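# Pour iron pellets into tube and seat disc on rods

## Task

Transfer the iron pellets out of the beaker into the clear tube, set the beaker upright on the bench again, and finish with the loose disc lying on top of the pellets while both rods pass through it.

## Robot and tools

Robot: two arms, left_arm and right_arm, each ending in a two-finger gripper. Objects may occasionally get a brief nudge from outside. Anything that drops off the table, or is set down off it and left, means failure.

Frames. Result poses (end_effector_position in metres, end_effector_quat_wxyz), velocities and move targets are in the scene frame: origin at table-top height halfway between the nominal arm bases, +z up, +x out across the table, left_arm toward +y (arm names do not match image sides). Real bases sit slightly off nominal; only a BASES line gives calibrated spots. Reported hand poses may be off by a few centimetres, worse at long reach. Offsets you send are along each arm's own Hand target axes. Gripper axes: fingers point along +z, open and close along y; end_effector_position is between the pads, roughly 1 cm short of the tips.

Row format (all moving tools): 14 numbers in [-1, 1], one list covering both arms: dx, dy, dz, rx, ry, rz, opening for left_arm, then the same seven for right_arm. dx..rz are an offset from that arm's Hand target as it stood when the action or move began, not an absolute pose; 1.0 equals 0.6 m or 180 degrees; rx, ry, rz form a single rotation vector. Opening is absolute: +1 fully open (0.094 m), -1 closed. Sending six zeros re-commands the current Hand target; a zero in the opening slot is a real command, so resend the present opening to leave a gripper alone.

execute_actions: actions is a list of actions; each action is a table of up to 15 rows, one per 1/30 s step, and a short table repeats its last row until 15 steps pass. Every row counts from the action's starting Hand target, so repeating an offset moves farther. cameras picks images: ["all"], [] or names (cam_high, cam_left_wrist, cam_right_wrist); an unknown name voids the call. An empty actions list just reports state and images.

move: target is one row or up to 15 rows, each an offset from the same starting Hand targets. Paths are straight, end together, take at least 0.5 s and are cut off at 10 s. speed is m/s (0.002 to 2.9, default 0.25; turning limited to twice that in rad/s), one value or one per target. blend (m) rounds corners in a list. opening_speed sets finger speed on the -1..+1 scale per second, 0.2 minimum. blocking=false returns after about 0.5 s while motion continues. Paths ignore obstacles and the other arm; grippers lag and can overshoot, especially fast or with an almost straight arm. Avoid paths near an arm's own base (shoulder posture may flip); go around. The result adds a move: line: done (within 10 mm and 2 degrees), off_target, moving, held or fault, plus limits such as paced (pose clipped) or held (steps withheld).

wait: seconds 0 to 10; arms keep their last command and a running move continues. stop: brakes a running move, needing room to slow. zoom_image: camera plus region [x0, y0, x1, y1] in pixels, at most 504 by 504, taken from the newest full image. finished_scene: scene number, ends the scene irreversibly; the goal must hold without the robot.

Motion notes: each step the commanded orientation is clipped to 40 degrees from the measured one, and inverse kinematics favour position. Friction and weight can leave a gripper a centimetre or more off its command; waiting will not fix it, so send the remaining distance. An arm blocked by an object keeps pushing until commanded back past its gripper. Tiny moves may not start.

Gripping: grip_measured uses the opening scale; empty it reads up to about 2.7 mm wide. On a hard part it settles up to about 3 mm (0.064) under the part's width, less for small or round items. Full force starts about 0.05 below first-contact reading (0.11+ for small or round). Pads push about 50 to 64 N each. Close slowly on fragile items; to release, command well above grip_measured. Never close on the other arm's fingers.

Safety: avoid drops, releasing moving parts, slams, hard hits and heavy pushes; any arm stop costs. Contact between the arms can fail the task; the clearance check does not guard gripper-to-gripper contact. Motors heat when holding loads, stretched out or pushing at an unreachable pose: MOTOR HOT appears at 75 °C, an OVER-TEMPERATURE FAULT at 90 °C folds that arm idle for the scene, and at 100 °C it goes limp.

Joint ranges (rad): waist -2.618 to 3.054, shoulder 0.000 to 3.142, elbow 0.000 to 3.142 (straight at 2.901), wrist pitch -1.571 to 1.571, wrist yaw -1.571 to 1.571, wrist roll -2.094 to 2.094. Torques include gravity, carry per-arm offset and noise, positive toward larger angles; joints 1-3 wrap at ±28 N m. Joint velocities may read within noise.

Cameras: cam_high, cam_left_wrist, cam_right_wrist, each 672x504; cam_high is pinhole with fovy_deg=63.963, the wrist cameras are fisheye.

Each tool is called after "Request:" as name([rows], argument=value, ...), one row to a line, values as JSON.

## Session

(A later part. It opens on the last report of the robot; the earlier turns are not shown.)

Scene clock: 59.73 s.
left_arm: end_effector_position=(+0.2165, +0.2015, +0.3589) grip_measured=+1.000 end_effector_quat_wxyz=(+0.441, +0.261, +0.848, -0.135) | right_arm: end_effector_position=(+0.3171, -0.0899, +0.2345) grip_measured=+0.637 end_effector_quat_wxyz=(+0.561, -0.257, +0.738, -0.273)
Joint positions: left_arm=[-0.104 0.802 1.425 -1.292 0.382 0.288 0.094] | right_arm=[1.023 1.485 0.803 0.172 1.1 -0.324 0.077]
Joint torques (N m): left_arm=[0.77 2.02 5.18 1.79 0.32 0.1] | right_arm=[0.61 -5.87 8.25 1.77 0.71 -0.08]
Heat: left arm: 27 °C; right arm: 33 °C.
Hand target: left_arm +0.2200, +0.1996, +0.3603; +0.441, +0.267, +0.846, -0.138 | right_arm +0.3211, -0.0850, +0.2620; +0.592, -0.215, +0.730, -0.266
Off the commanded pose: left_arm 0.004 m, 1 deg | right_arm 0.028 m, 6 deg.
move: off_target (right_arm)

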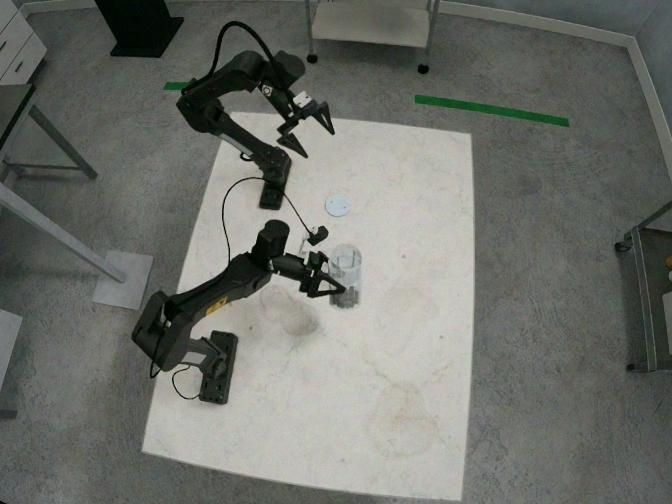

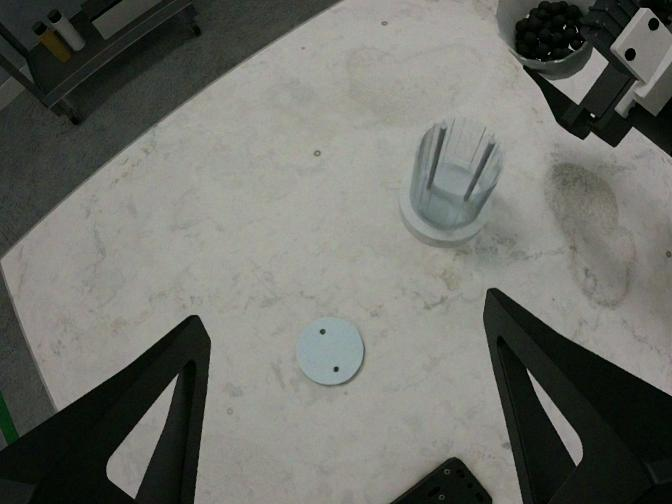

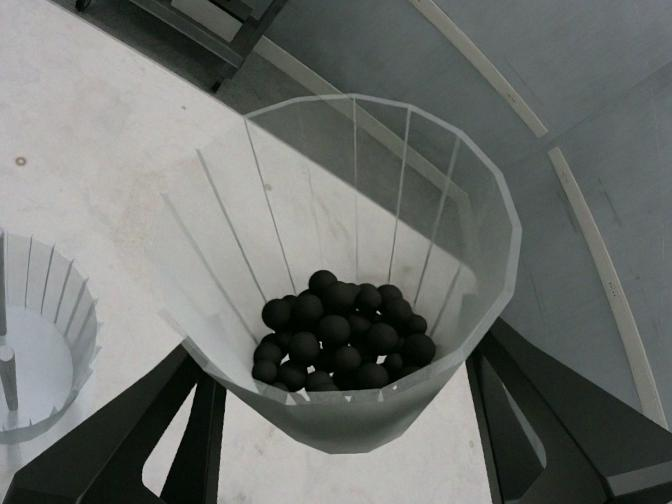

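Request:
move(target=[0,0,0,0,0,0,1.0,-0.0085,0.0357,-0.0053,0.0184,0,-0.087,0.42], speed=0.1, cameras=["all"])

Request:
zoom_image(camera="cam_left_wrist", region=[380, 0, 672, 260])

Request:
zoom_image(camera="cam_high", region=[290, 220, 390, 320])

Scene clock: 63.17 s.
left_arm: end_effector_position=(+0.2165, +0.2015, +0.3589) grip_measured=+1.000 end_effector_quat_wxyz=(+0.441, +0.261, +0.848, -0.135) | right_arm: end_effector_position=(+0.3155, -0.0705, +0.2258) grip_measured=+0.637 end_effector_quat_wxyz=(+0.522, -0.344, +0.687, -0.371)
Joint positions: left_arm=[-0.104 0.802 1.425 -1.292 0.382 0.288 0.094] | right_arm=[1.072 1.6 0.843 0.246 1.194 -0.602 0.077]
Joint torques (N m): left_arm=[0.66 1.91 5.14 1.75 0.33 0.11] | right_arm=[0.64 -6.52 7.91 1.84 0.71 -0.09]
Heat: left arm: 27 °C; right arm: 33 °C.
Hand target: left_arm +0.2200, +0.1996, +0.3603; +0.441, +0.267, +0.846, -0.138 | right_arm +0.3190, -0.0649, +0.2525; +0.556, -0.296, +0.686, -0.365
Off the commanded pose: left_arm 0.004 m, 1 deg | right_arm 0.028 m, 7 deg.
move: off_target (right_arm)

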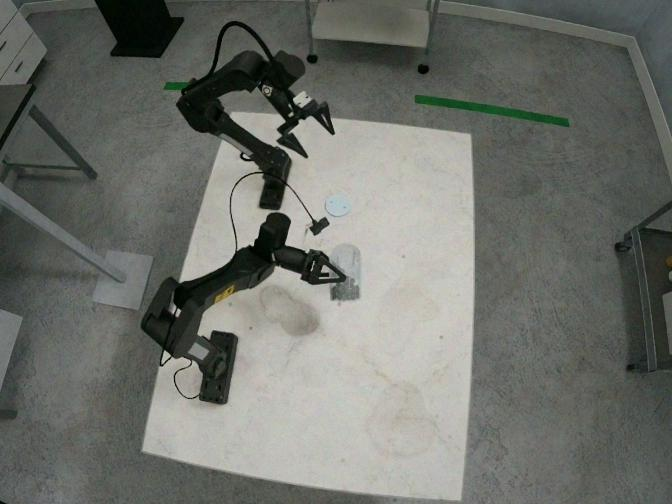

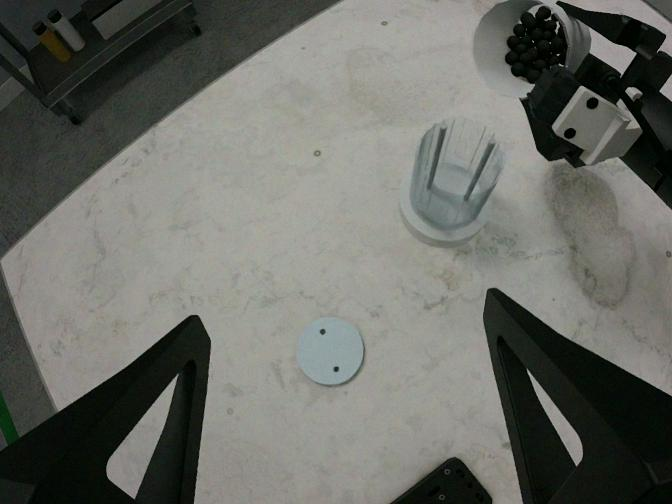

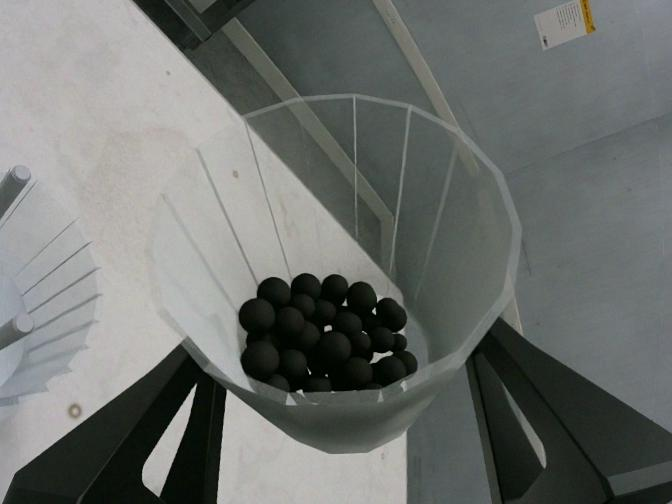

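Scaled by 1.726 from the camera's 672x504 image, which has a finer 960x720 frame.

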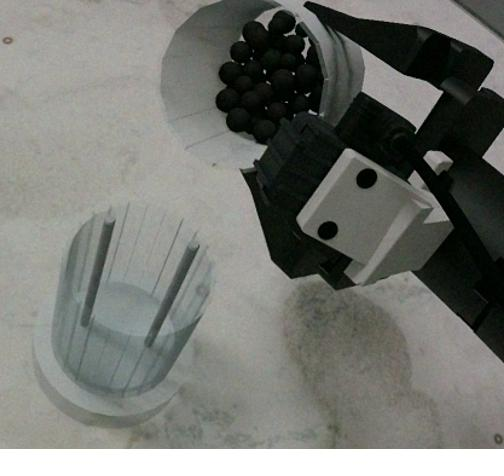

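Scaled by 5.040.

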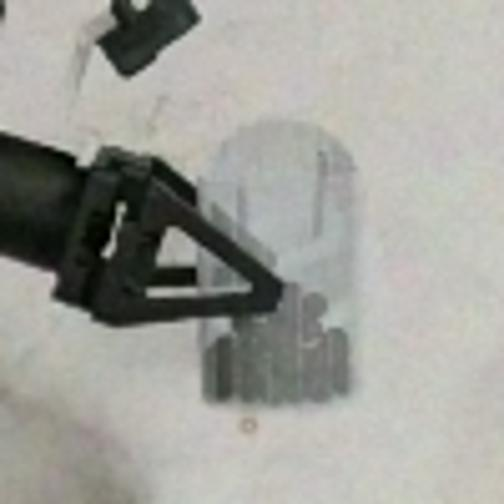

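Request:
move(target=[0,0,0,0,0,0,1.0,0.0085,0.0305,0,0.0173,0,-0.0816,0.42], speed=0.06, cameras=["all"])

Request:
zoom_image(camera="cam_left_wrist", region=[380, 0, 672, 260])

Scene clock: 69.67 s.
left_arm: end_effector_position=(+0.2165, +0.2015, +0.3589) grip_measured=+1.000 end_effector_quat_wxyz=(+0.441, +0.261, +0.848, -0.135) | right_arm: end_effector_position=(+0.3207, -0.0592, +0.2251) grip_measured=+0.637 end_effector_quat_wxyz=(+0.493, -0.396, +0.630, -0.452)
Joint positions: left_arm=[-0.104 0.802 1.425 -1.292 0.382 0.288 0.094] | right_arm=[1.084 1.698 0.838 0.505 1.26 -0.964 0.077]
Joint torques (N m): left_arm=[0.9 2.22 5.2 1.77 0.33 0.09] | right_arm=[0.7 -7.13 4.46 1.87 0.55 -0.03]
Heat: left arm: 27 °C; right arm: 34 °C.
Hand target: left_arm +0.2200, +0.1996, +0.3603; +0.441, +0.267, +0.846, -0.138 | right_arm +0.3180, -0.0588, +0.2346; +0.513, -0.366, +0.632, -0.451
Off the commanded pose: left_arm 0.004 m, 1 deg | right_arm 0.010 m, 4 deg.
move: off_target (right_arm)

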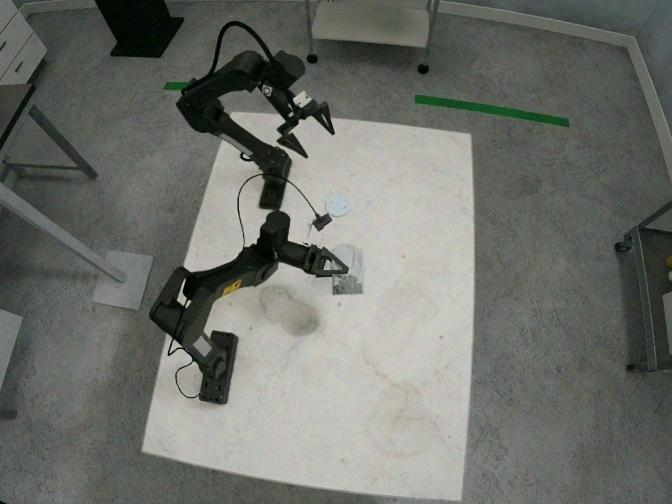

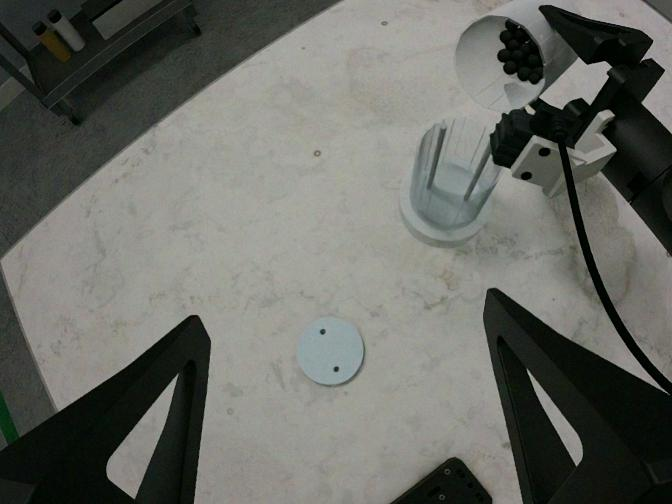

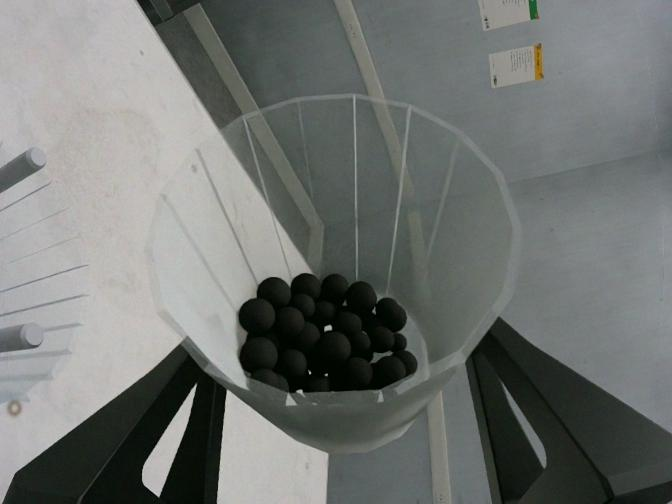

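Scaled by 1.726 from the camera's 672x504 image, which has a finer 960x720 frame.

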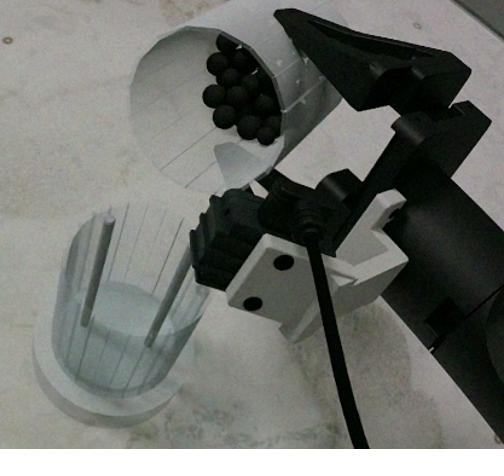

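Request:
move(target=[0,0,0,0,0,0,1.0,0.0043,0.0185,-0.0077,0.016,0,-0.0761,0.42], speed=0.06, cameras=["all"])

Request:
zoom_image(camera="cam_left_wrist", region=[380, 0, 672, 260])

Request:
zoom_image(camera="cam_high", region=[290, 220, 390, 320])

Scene clock: 75.57 s.
left_arm: end_effector_position=(+0.2165, +0.2015, +0.3589) grip_measured=+1.000 end_effector_quat_wxyz=(+0.441, +0.261, +0.848, -0.135) | right_arm: end_effector_position=(+0.3157, -0.0568, +0.2154) grip_measured=+0.637 end_effector_quat_wxyz=(+0.444, -0.453, +0.565, -0.527)
Joint positions: left_arm=[-0.104 0.802 1.425 -1.292 0.382 0.288 0.094] | right_arm=[1.106 1.779 0.781 0.803 1.309 -1.358 0.077]
Joint torques (N m): left_arm=[0.61 2.03 5.05 1.77 0.29 0.07] | right_arm=[0.7 -7.39 4.04 1.86 0.35 -0.05]
Heat: left arm: 27 °C; right arm: 34 °C.
Hand target: left_arm +0.2200, +0.1996, +0.3603; +0.441, +0.267, +0.846, -0.138 | right_arm +0.3129, -0.0567, +0.2236; +0.464, -0.426, +0.573, -0.525
Off the commanded pose: left_arm 0.004 m, 1 deg | right_arm 0.009 m, 4 deg.
move: off_target (right_arm)

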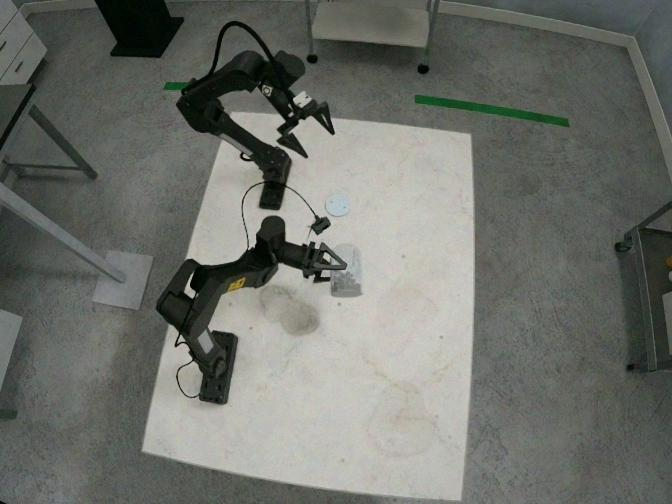

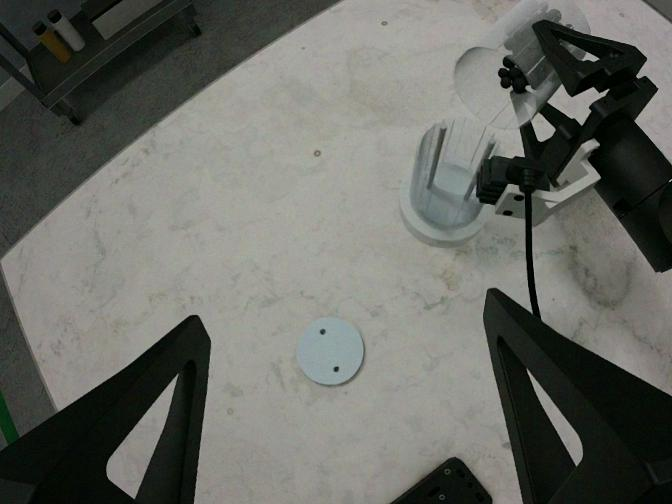

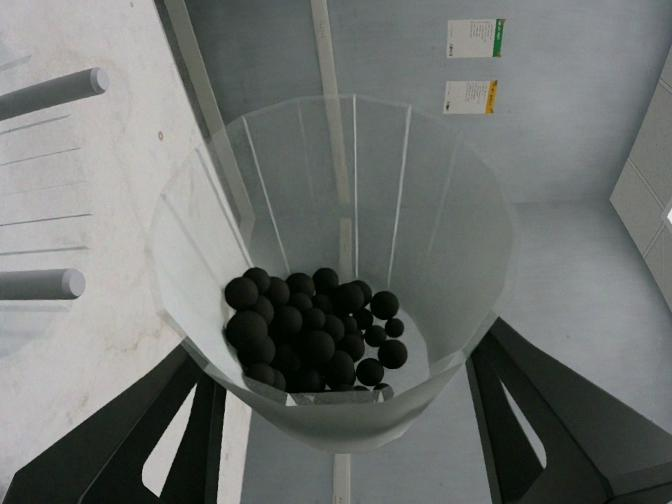

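Scaled by 1.726 from the camera's 672x504 image, which has a finer 960x720 frame.

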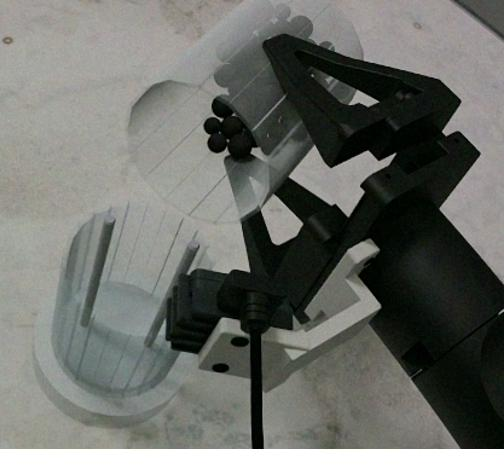

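Scaled by 5.040.

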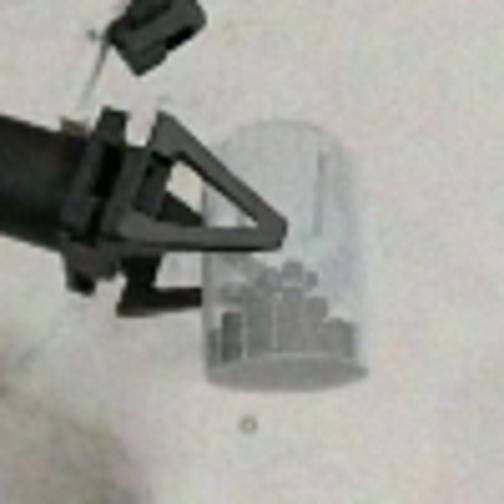

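Request:
move(target=[0,0,0,0,0,0,1.0,-0.0027,-0.0115,-0.0005,0.008,0,-0.0381,0.42], speed=0.04, cameras=["all"])

Request:
zoom_image(camera="cam_left_wrist", region=[380, 0, 672, 260])

Scene clock: 79.87 s.
left_arm: end_effector_position=(+0.2165, +0.2015, +0.3589) grip_measured=+1.000 end_effector_quat_wxyz=(+0.441, +0.261, +0.848, -0.135) | right_arm: end_effector_position=(+0.3162, -0.0570, +0.2232) grip_measured=+0.637 end_effector_quat_wxyz=(+0.414, -0.478, +0.531, -0.564)
Joint positions: left_arm=[-0.104 0.802 1.425 -1.292 0.382 0.288 0.094] | right_arm=[1.106 1.796 0.775 0.936 1.321 -1.588 0.077]
Joint torques (N m): left_arm=[0.57 1.92 5.19 1.78 0.35 0.12] | right_arm=[0.81 -7.34 3.9 1.85 0.19 -0.05]
Heat: left arm: 27 °C; right arm: 34 °C.
Hand target: left_arm +0.2200, +0.1996, +0.3603; +0.441, +0.267, +0.846, -0.138 | right_arm +0.3129, -0.0557, +0.2306; +0.437, -0.453, +0.540, -0.559
Off the commanded pose: left_arm 0.004 m, 1 deg | right_arm 0.008 m, 4 deg.
move: off_target (right_arm)

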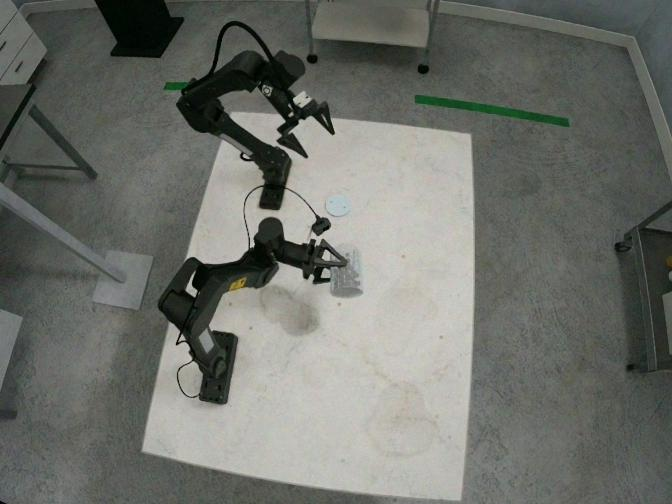

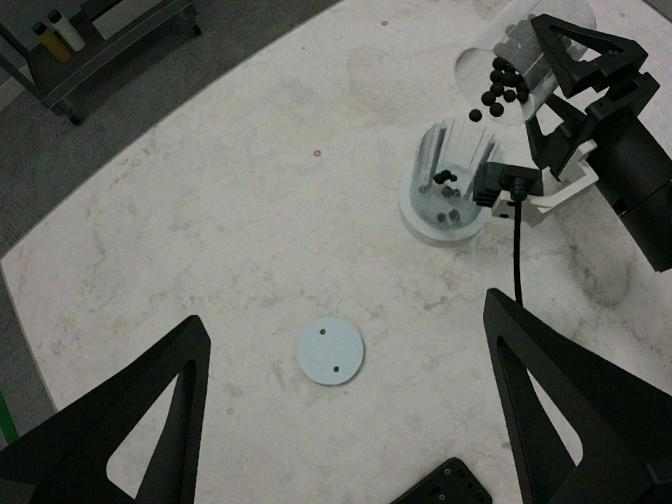

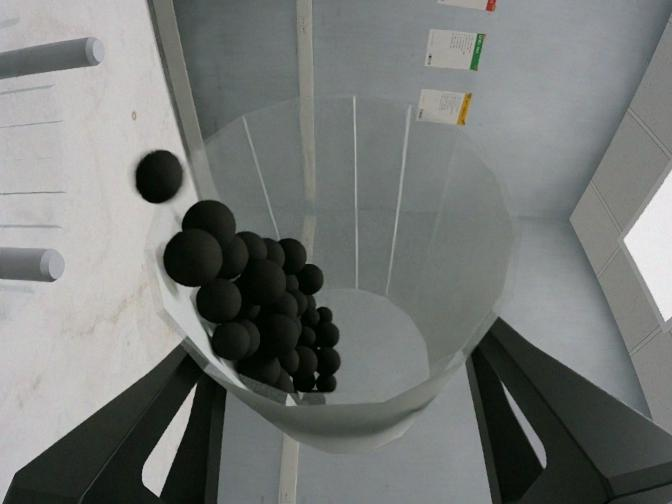

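Scaled by 1.726 from the camera's 672x504 image, which has a finer 960x720 frame.

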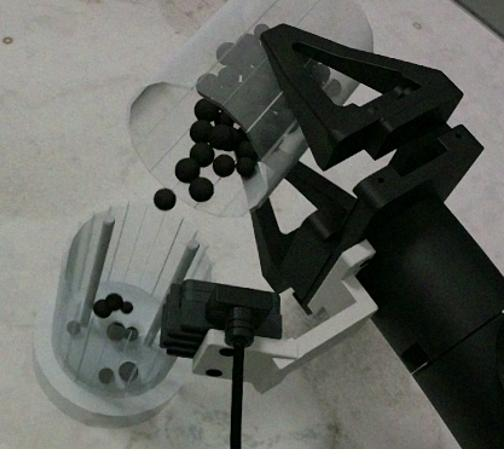

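Request:
wait(seconds=1, cameras=["cam_left_wrist","cam_right_wrist"])

Request:
zoom_image(camera="cam_left_wrist", region=[380, 0, 672, 260])

Scene clock: 81.23 s.
left_arm: end_effector_position=(+0.2165, +0.2015, +0.3589) grip_measured=+1.000 end_effector_quat_wxyz=(+0.441, +0.261, +0.848, -0.135) | right_arm: end_effector_position=(+0.3162, -0.0570, +0.2237) grip_measured=+0.637 end_effector_quat_wxyz=(+0.416, -0.477, +0.531, -0.563)
Joint positions: left_arm=[-0.104 0.802 1.425 -1.292 0.382 0.288 0.094] | right_arm=[1.106 1.796 0.775 0.941 1.321 -1.588 0.077]
Joint torques (N m): left_arm=[0.83 2.18 5.14 1.81 0.32 0.1] | right_arm=[0.75 -7.35 4.03 1.79 0.19 -0.01]
Heat: left arm: 27 °C; right arm: 34 °C.
Hand target: left_arm +0.2200, +0.1996, +0.3603; +0.441, +0.267, +0.846, -0.138 | right_arm +0.3129, -0.0557, +0.2306; +0.437, -0.453, +0.540, -0.559
Tool commands: left_gripper/opening=+1.0 right_gripper/opening=+0.42
Off the commanded pose: left_arm 0.004 m, 1 deg | right_arm 0.008 m, 4 deg.
wait: 1.00 s; at rest from the start
Images, in order (width x height): cam_left_wrist 672x504, cam_right_wrist 672x504.

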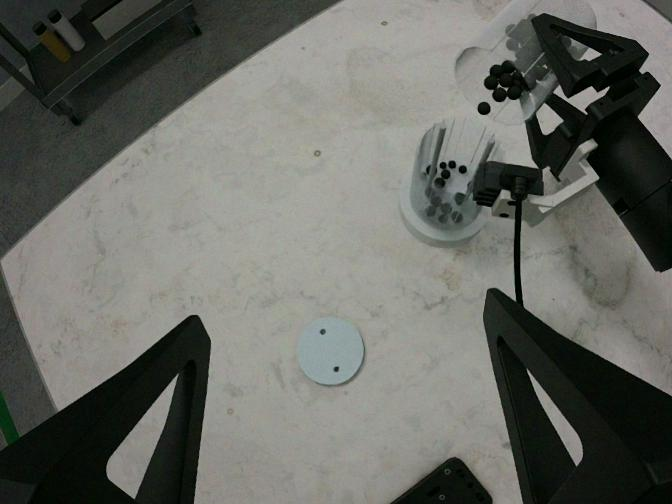

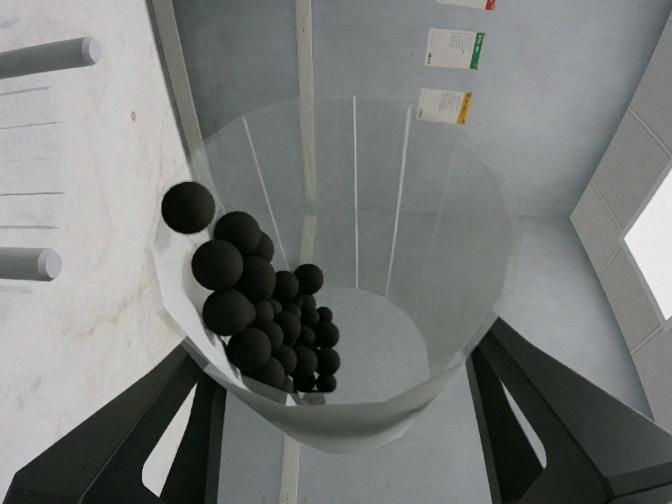

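Scaled by 1.726 from the camera's 672x504 image, which has a finer 960x720 frame.

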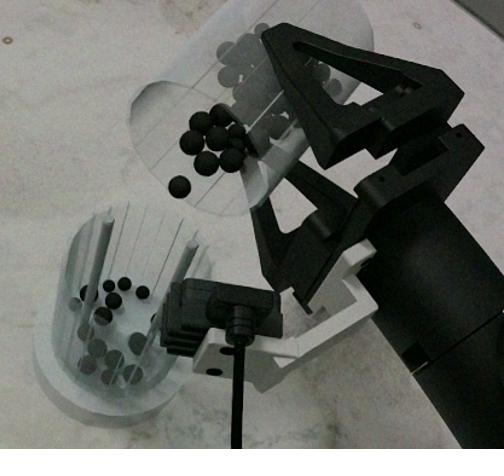

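Request:
wait(seconds=2, cameras=["cam_left_wrist","cam_right_wrist"])

Scene clock: 83.60 s.
left_arm: end_effector_position=(+0.2165, +0.2015, +0.3589) grip_measured=+1.000 end_effector_quat_wxyz=(+0.441, +0.261, +0.848, -0.135) | right_arm: end_effector_position=(+0.3162, -0.0572, +0.2239) grip_measured=+0.637 end_effector_quat_wxyz=(+0.416, -0.476, +0.532, -0.563)
Joint positions: left_arm=[-0.104 0.802 1.425 -1.292 0.382 0.288 0.094] | right_arm=[1.106 1.796 0.775 0.942 1.323 -1.588 0.077]
Joint torques (N m): left_arm=[0.81 2.02 5.08 1.79 0.36 0.03] | right_arm=[0.79 -7.39 3.97 1.81 0.17 -0.02]
Heat: left arm: 27 °C; right arm: 34 °C.
Hand target: left_arm +0.2200, +0.1996, +0.3603; +0.441, +0.267, +0.846, -0.138 | right_arm +0.3129, -0.0557, +0.2306; +0.437, -0.453, +0.540, -0.559
Tool commands: left_gripper/opening=+1.0 right_gripper/opening=+0.42
Off the commanded pose: left_arm 0.004 m, 1 deg | right_arm 0.008 m, 4 deg.
wait: 2.00 s; at rest from the start
Images, in order (width x height): cam_left_wrist 672x504, cam_right_wrist 672x504.

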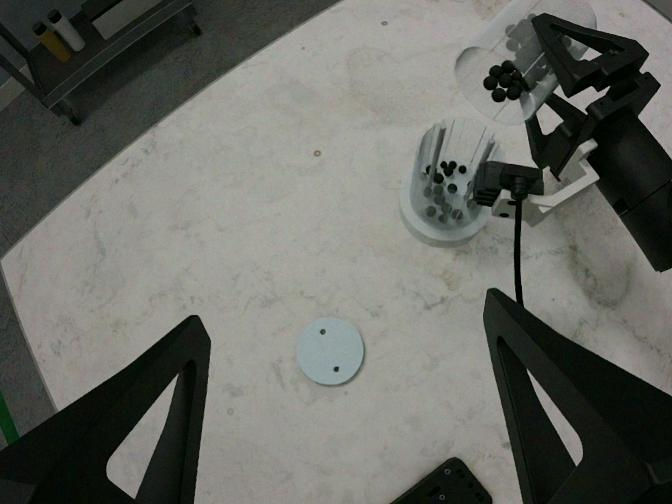

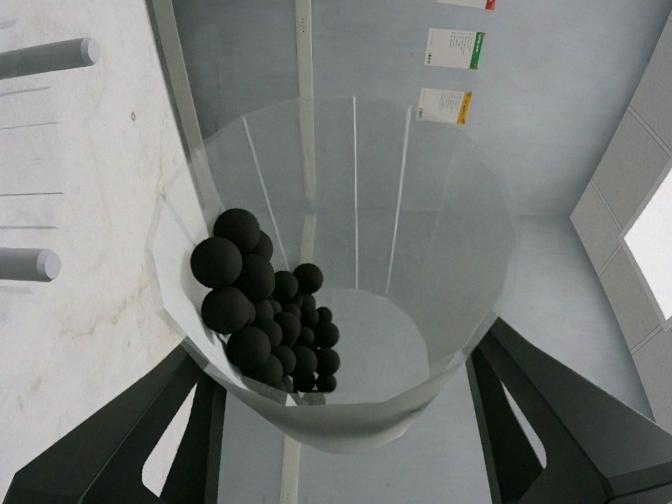

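Request:
move(target=[0,0,0,0,0,0,1.0,-0.003,-0.005,0,0.0045,0,-0.0218,0.42], speed=0.04, cameras=["cam_left_wrist","cam_right_wrist"])

Request:
wait(seconds=1.5, cameras=["cam_left_wrist","cam_right_wrist"])

Scene clock: 87.83 s.
left_arm: end_effector_position=(+0.2165, +0.2015, +0.3589) grip_measured=+1.000 end_effector_quat_wxyz=(+0.441, +0.261, +0.848, -0.135) | right_arm: end_effector_position=(+0.3166, -0.0575, +0.2291) grip_measured=+0.637 end_effector_quat_wxyz=(-0.401, +0.483, -0.516, +0.583)
Joint positions: left_arm=[-0.104 0.802 1.425 -1.292 0.382 0.288 0.094] | right_arm=[1.106 1.815 0.775 1.045 1.334 -1.726 0.077]
Joint torques (N m): left_arm=[0.81 2.11 5.09 1.77 0.32 0.04] | right_arm=[0.77 -7.24 3.93 1.6 0.05 0]
Heat: left arm: 27 °C; right arm: 35 °C.
Hand target: left_arm +0.2200, +0.1996, +0.3603; +0.441, +0.267, +0.846, -0.138 | right_arm +0.3133, -0.0538, +0.2335; -0.421, +0.468, -0.520, +0.577
Off the commanded pose: left_arm 0.004 m, 1 deg | right_arm 0.007 m, 3 deg.
move: off_target (right_arm)
Images, in order (width x height): cam_left_wrist 672x504, cam_right_wrist 672x504.

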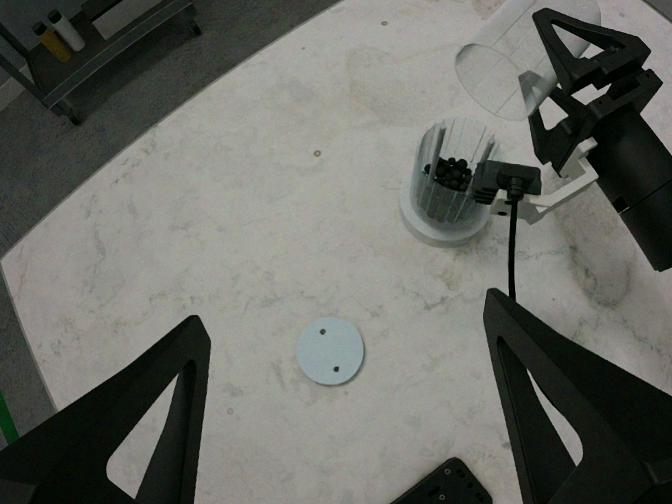

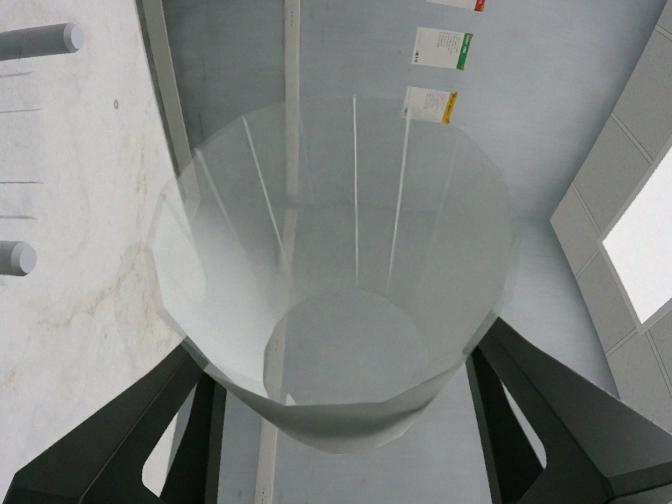

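Scene clock: 89.33 s.
left_arm: end_effector_position=(+0.2165, +0.2015, +0.3589) grip_measured=+1.000 end_effector_quat_wxyz=(+0.441, +0.261, +0.848, -0.135) | right_arm: end_effector_position=(+0.3166, -0.0575, +0.2291) grip_measured=+0.637 end_effector_quat_wxyz=(-0.401, +0.483, -0.516, +0.583)
Joint positions: left_arm=[-0.104 0.802 1.425 -1.292 0.382 0.288 0.094] | right_arm=[1.106 1.815 0.775 1.045 1.334 -1.726 0.077]
Joint torques (N m): left_arm=[0.8 2.19 5.19 1.77 0.31 0.1] | right_arm=[0.84 -7.25 3.95 1.61 0.09 0.01]
Heat: left arm: 27 °C; right arm: 35 °C.
Hand target: left_arm +0.2200, +0.1996, +0.3603; +0.441, +0.267, +0.846, -0.138 | right_arm +0.3133, -0.0538, +0.2335; -0.421, +0.468, -0.520, +0.577
Tool commands: left_gripper/opening=+1.0 right_gripper/opening=+0.42
Off the commanded pose: left_arm 0.004 m, 1 deg | right_arm 0.007 m, 3 deg.
wait: 1.50 s; at rest by 0.17 s
Images, in order (width x height): cam_left_wrist 672x504, cam_right_wrist 672x504.

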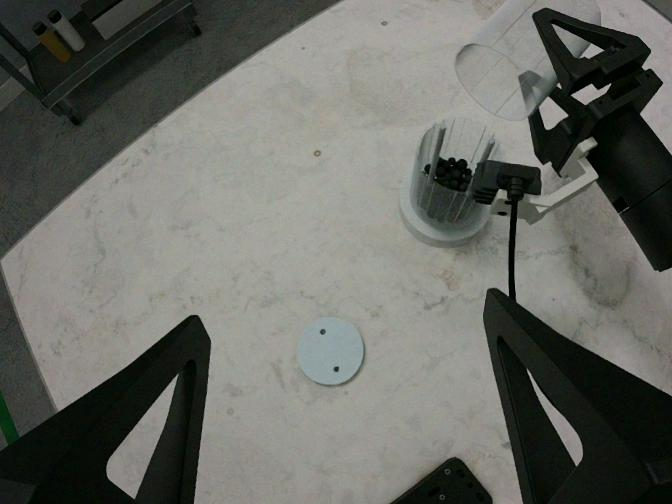

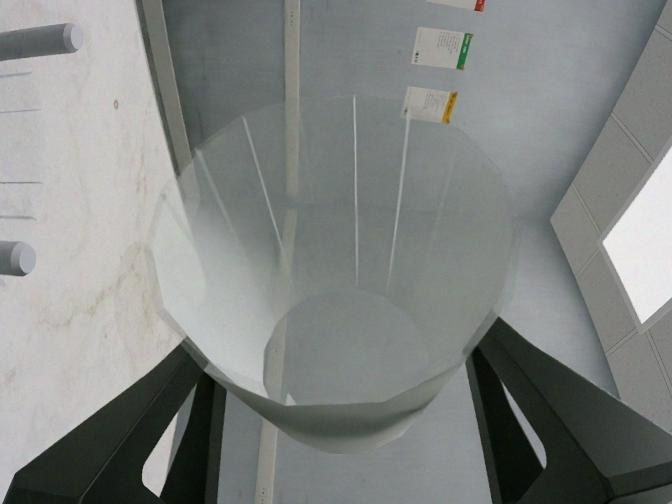

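Request:
zoom_image(camera="cam_left_wrist", region=[380, 0, 672, 260])

Request:
zoom_image(camera="cam_right_wrist", region=[150, 200, 520, 470])

Scaled by 1.726 from the camera's 672x504 image, which has a finer 960x720 frame.

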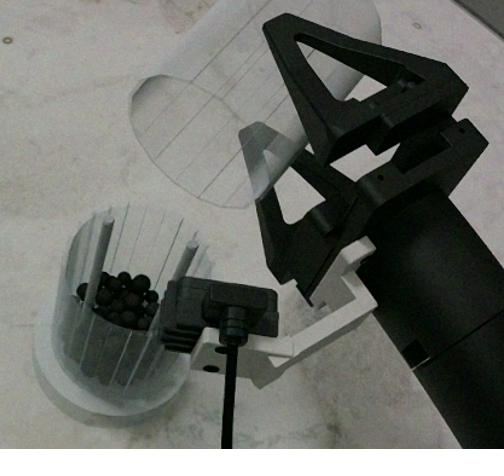

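Scaled by 1.362 from the camera's 672x504 image, which has a finer 960x720 frame.

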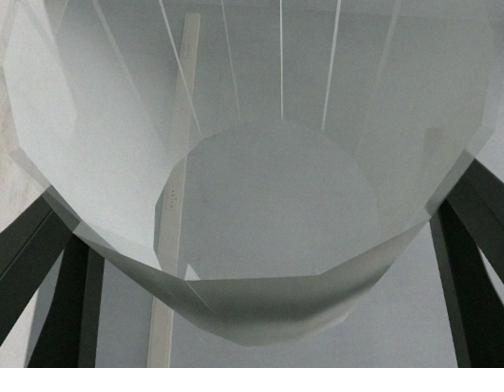

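Request:
move([
  [0,0,0,0,0,0,1.0,0.041,-0.0793,0.0087,0,0,0,0.42],
  [0,0,0,0,0,0,1.0,0.2517,-0.0568,0.0533,-0.1093,0,0.522,0.42],
], speed=0.25, cameras=["all"])

Request:
zoom_image(camera="cam_left_wrist", region=[380, 80, 560, 260])

Request:
zoom_image(camera="cam_high", region=[280, 220, 400, 340])

Scene clock: 95.23 s.
left_arm: end_effector_position=(+0.2165, +0.2015, +0.3589) grip_measured=+1.000 end_effector_quat_wxyz=(+0.441, +0.261, +0.848, -0.135) | right_arm: end_effector_position=(+0.3162, -0.1996, +0.2805) grip_measured=+0.637 end_effector_quat_wxyz=(+0.628, -0.010, +0.778, -0.008)
Joint positions: left_arm=[-0.104 0.802 1.425 -1.292 0.382 0.288 0.094] | right_arm=[0.669 0.951 0.588 0.091 0.663 0.145 0.077]
Joint torques (N m): left_arm=[0.83 2.19 5.27 1.76 0.32 0.09] | right_arm=[-0.79 -3.99 5.18 1.38 0.06 0.18]
Heat: left arm: 28 °C; right arm: 35 °C.
Hand target: left_arm +0.2200, +0.1996, +0.3603; +0.441, +0.267, +0.846, -0.138 | right_arm +0.3134, -0.2037, +0.2836; +0.630, +0.001, +0.776, -0.001
Off the commanded pose: left_arm 0.004 m, 1 deg | right_arm 0.006 m, 1 deg.
move: done

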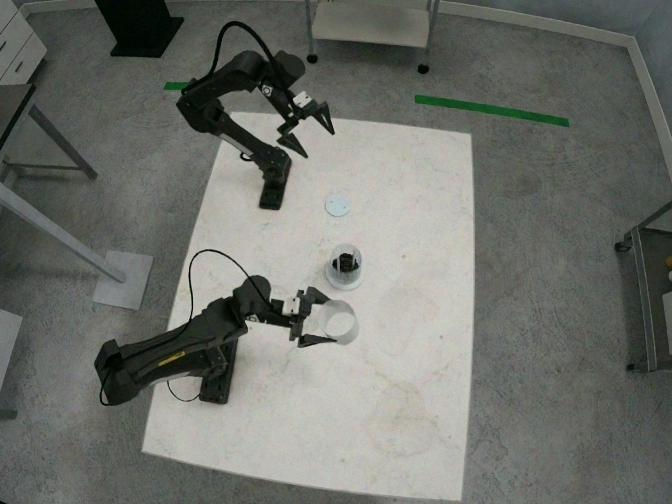

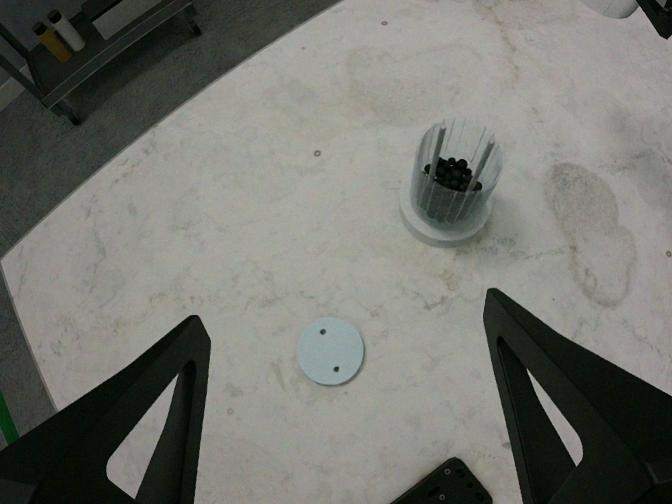

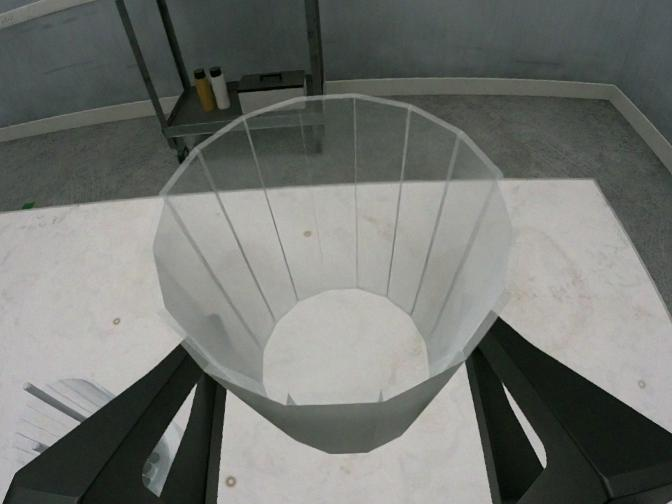

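Scaled by 2.800 from the camera's 672x504 image, which has a finer 960x720 frame.

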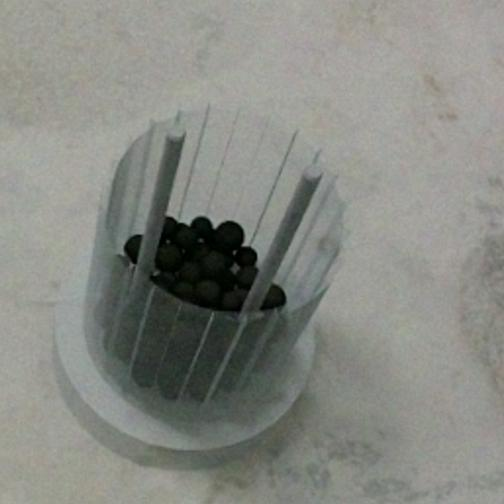

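Scaled by 4.200.

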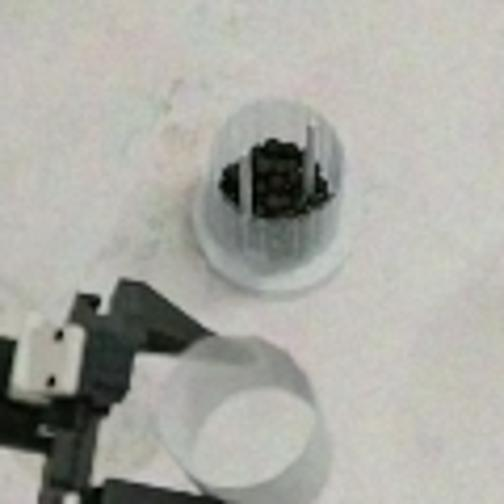

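Request:
move([
  [0,0,0,0,0,0,1.0,0.2867,0,0.0945,0,0.039,0,0.42],
  [0,0,0,0,0,0,1.0,0.347,0,0.1072,0,0.039,0,0.42],
], speed=[0.2,0.05], cameras=["all"])

Scene clock: 98.83 s.
left_arm: end_effector_position=(+0.2165, +0.2015, +0.3589) grip_measured=+1.000 end_effector_quat_wxyz=(+0.441, +0.261, +0.848, -0.135) | right_arm: end_effector_position=(+0.3312, -0.2031, +0.0607) grip_measured=+0.637 end_effector_quat_wxyz=(+0.569, -0.007, +0.823, -0.007)
Joint positions: left_arm=[-0.104 0.802 1.425 -1.292 0.382 0.288 0.094] | right_arm=[0.587 1.898 0.215 1.252 0.56 0.217 0.077]
Joint torques (N m): left_arm=[0.69 2.1 5.18 1.8 0.32 0.07] | right_arm=[-0.68 -4.64 1.18 1.98 0.09 -0.02]
Heat: left arm: 28 °C; right arm: 34 °C.
Hand target: left_arm +0.2200, +0.1996, +0.3603; +0.441, +0.267, +0.846, -0.138 | right_arm +0.3335, -0.2039, +0.0667; +0.582, +0.001, +0.813, -0.001
Off the commanded pose: left_arm 0.004 m, 1 deg | right_arm 0.006 m, 2 deg.
move: done

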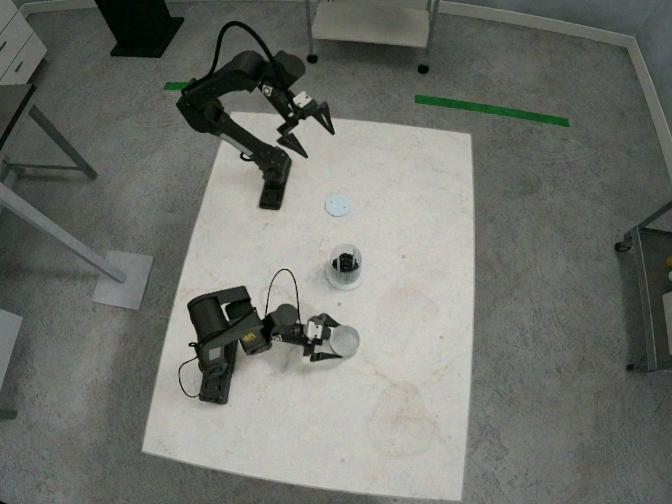

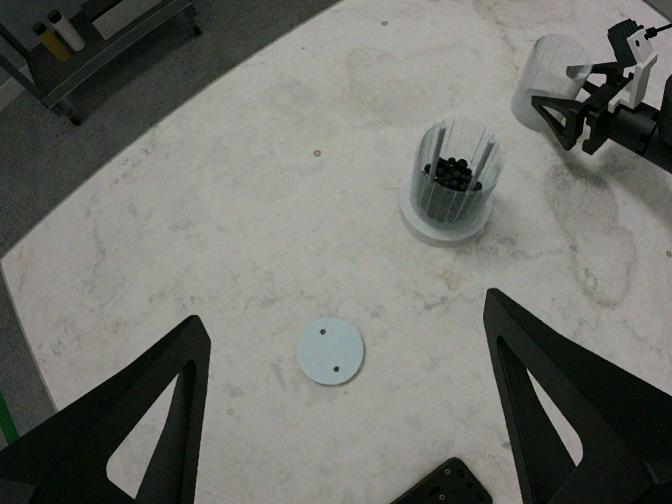

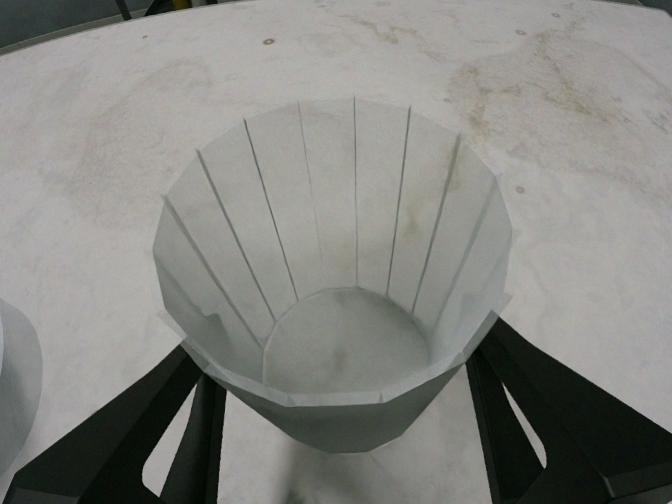

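Request:
zoom_image(camera="cam_left_wrist", region=[490, 10, 672, 160])

Request:
zoom_image(camera="cam_right_wrist", region=[150, 240, 520, 504])

Scaled by 2.769 from the camera's 672x504 image, which has a finer 960x720 frame.

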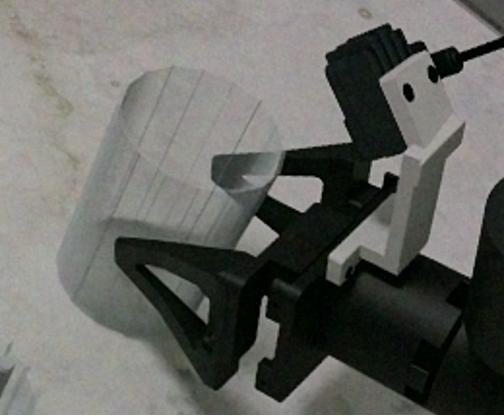

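Scaled by 1.362 from the camera's 672x504 image, which has a finer 960x720 frame.

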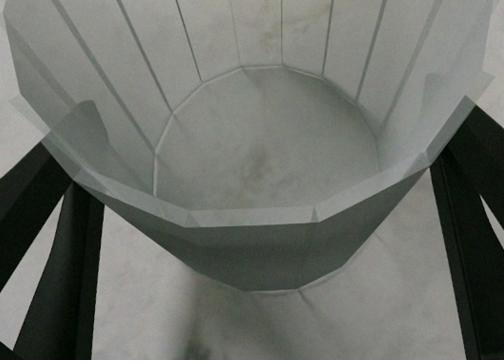

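Request:
move(target=[0,0,0,0,0,0,1.0,0.0079,0,0.0027,0,-0.008,0,0.42], speed=0.05, cameras=["cam_right_wrist"])

Scene clock: 102.37 s.
left_arm: end_effector_position=(+0.2165, +0.2015, +0.3589) grip_measured=+1.000 end_effector_quat_wxyz=(+0.441, +0.261, +0.848, -0.135) | right_arm: end_effector_position=(+0.3337, -0.2025, +0.0598) grip_measured=+0.637 end_effector_quat_wxyz=(+0.585, -0.004, +0.811, -0.003)
Joint positions: left_arm=[-0.104 0.802 1.425 -1.292 0.382 0.288 0.094] | right_arm=[0.587 1.99 0.212 1.395 0.567 0.202 0.077]
Joint torques (N m): left_arm=[0.8 2.21 5.19 1.76 0.35 0.1] | right_arm=[-0.32 -4.53 0.68 1.89 0.11 -0.03]
Heat: left arm: 28 °C; right arm: 34 °C.
Hand target: left_arm +0.2200, +0.1996, +0.3603; +0.441, +0.267, +0.846, -0.138 | right_arm +0.3335, -0.2039, +0.0616; +0.592, +0.001, +0.806, -0.001
Off the commanded pose: left_arm 0.004 m, 1 deg | right_arm 0.002 m, 1 deg.
move: done
Images, in order (width x height): cam_right_wrist 672x504.

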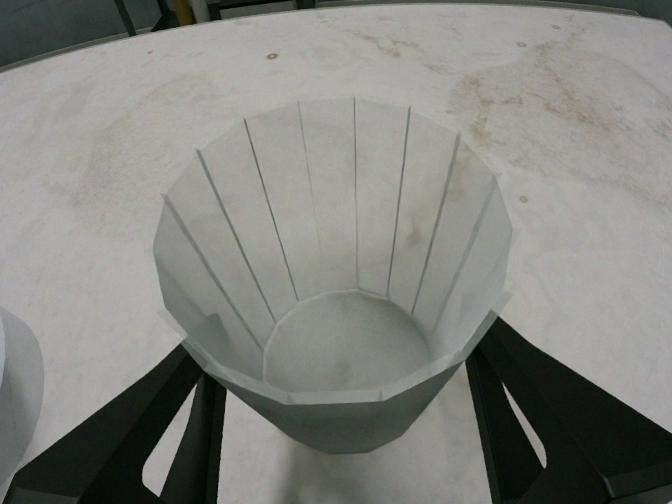

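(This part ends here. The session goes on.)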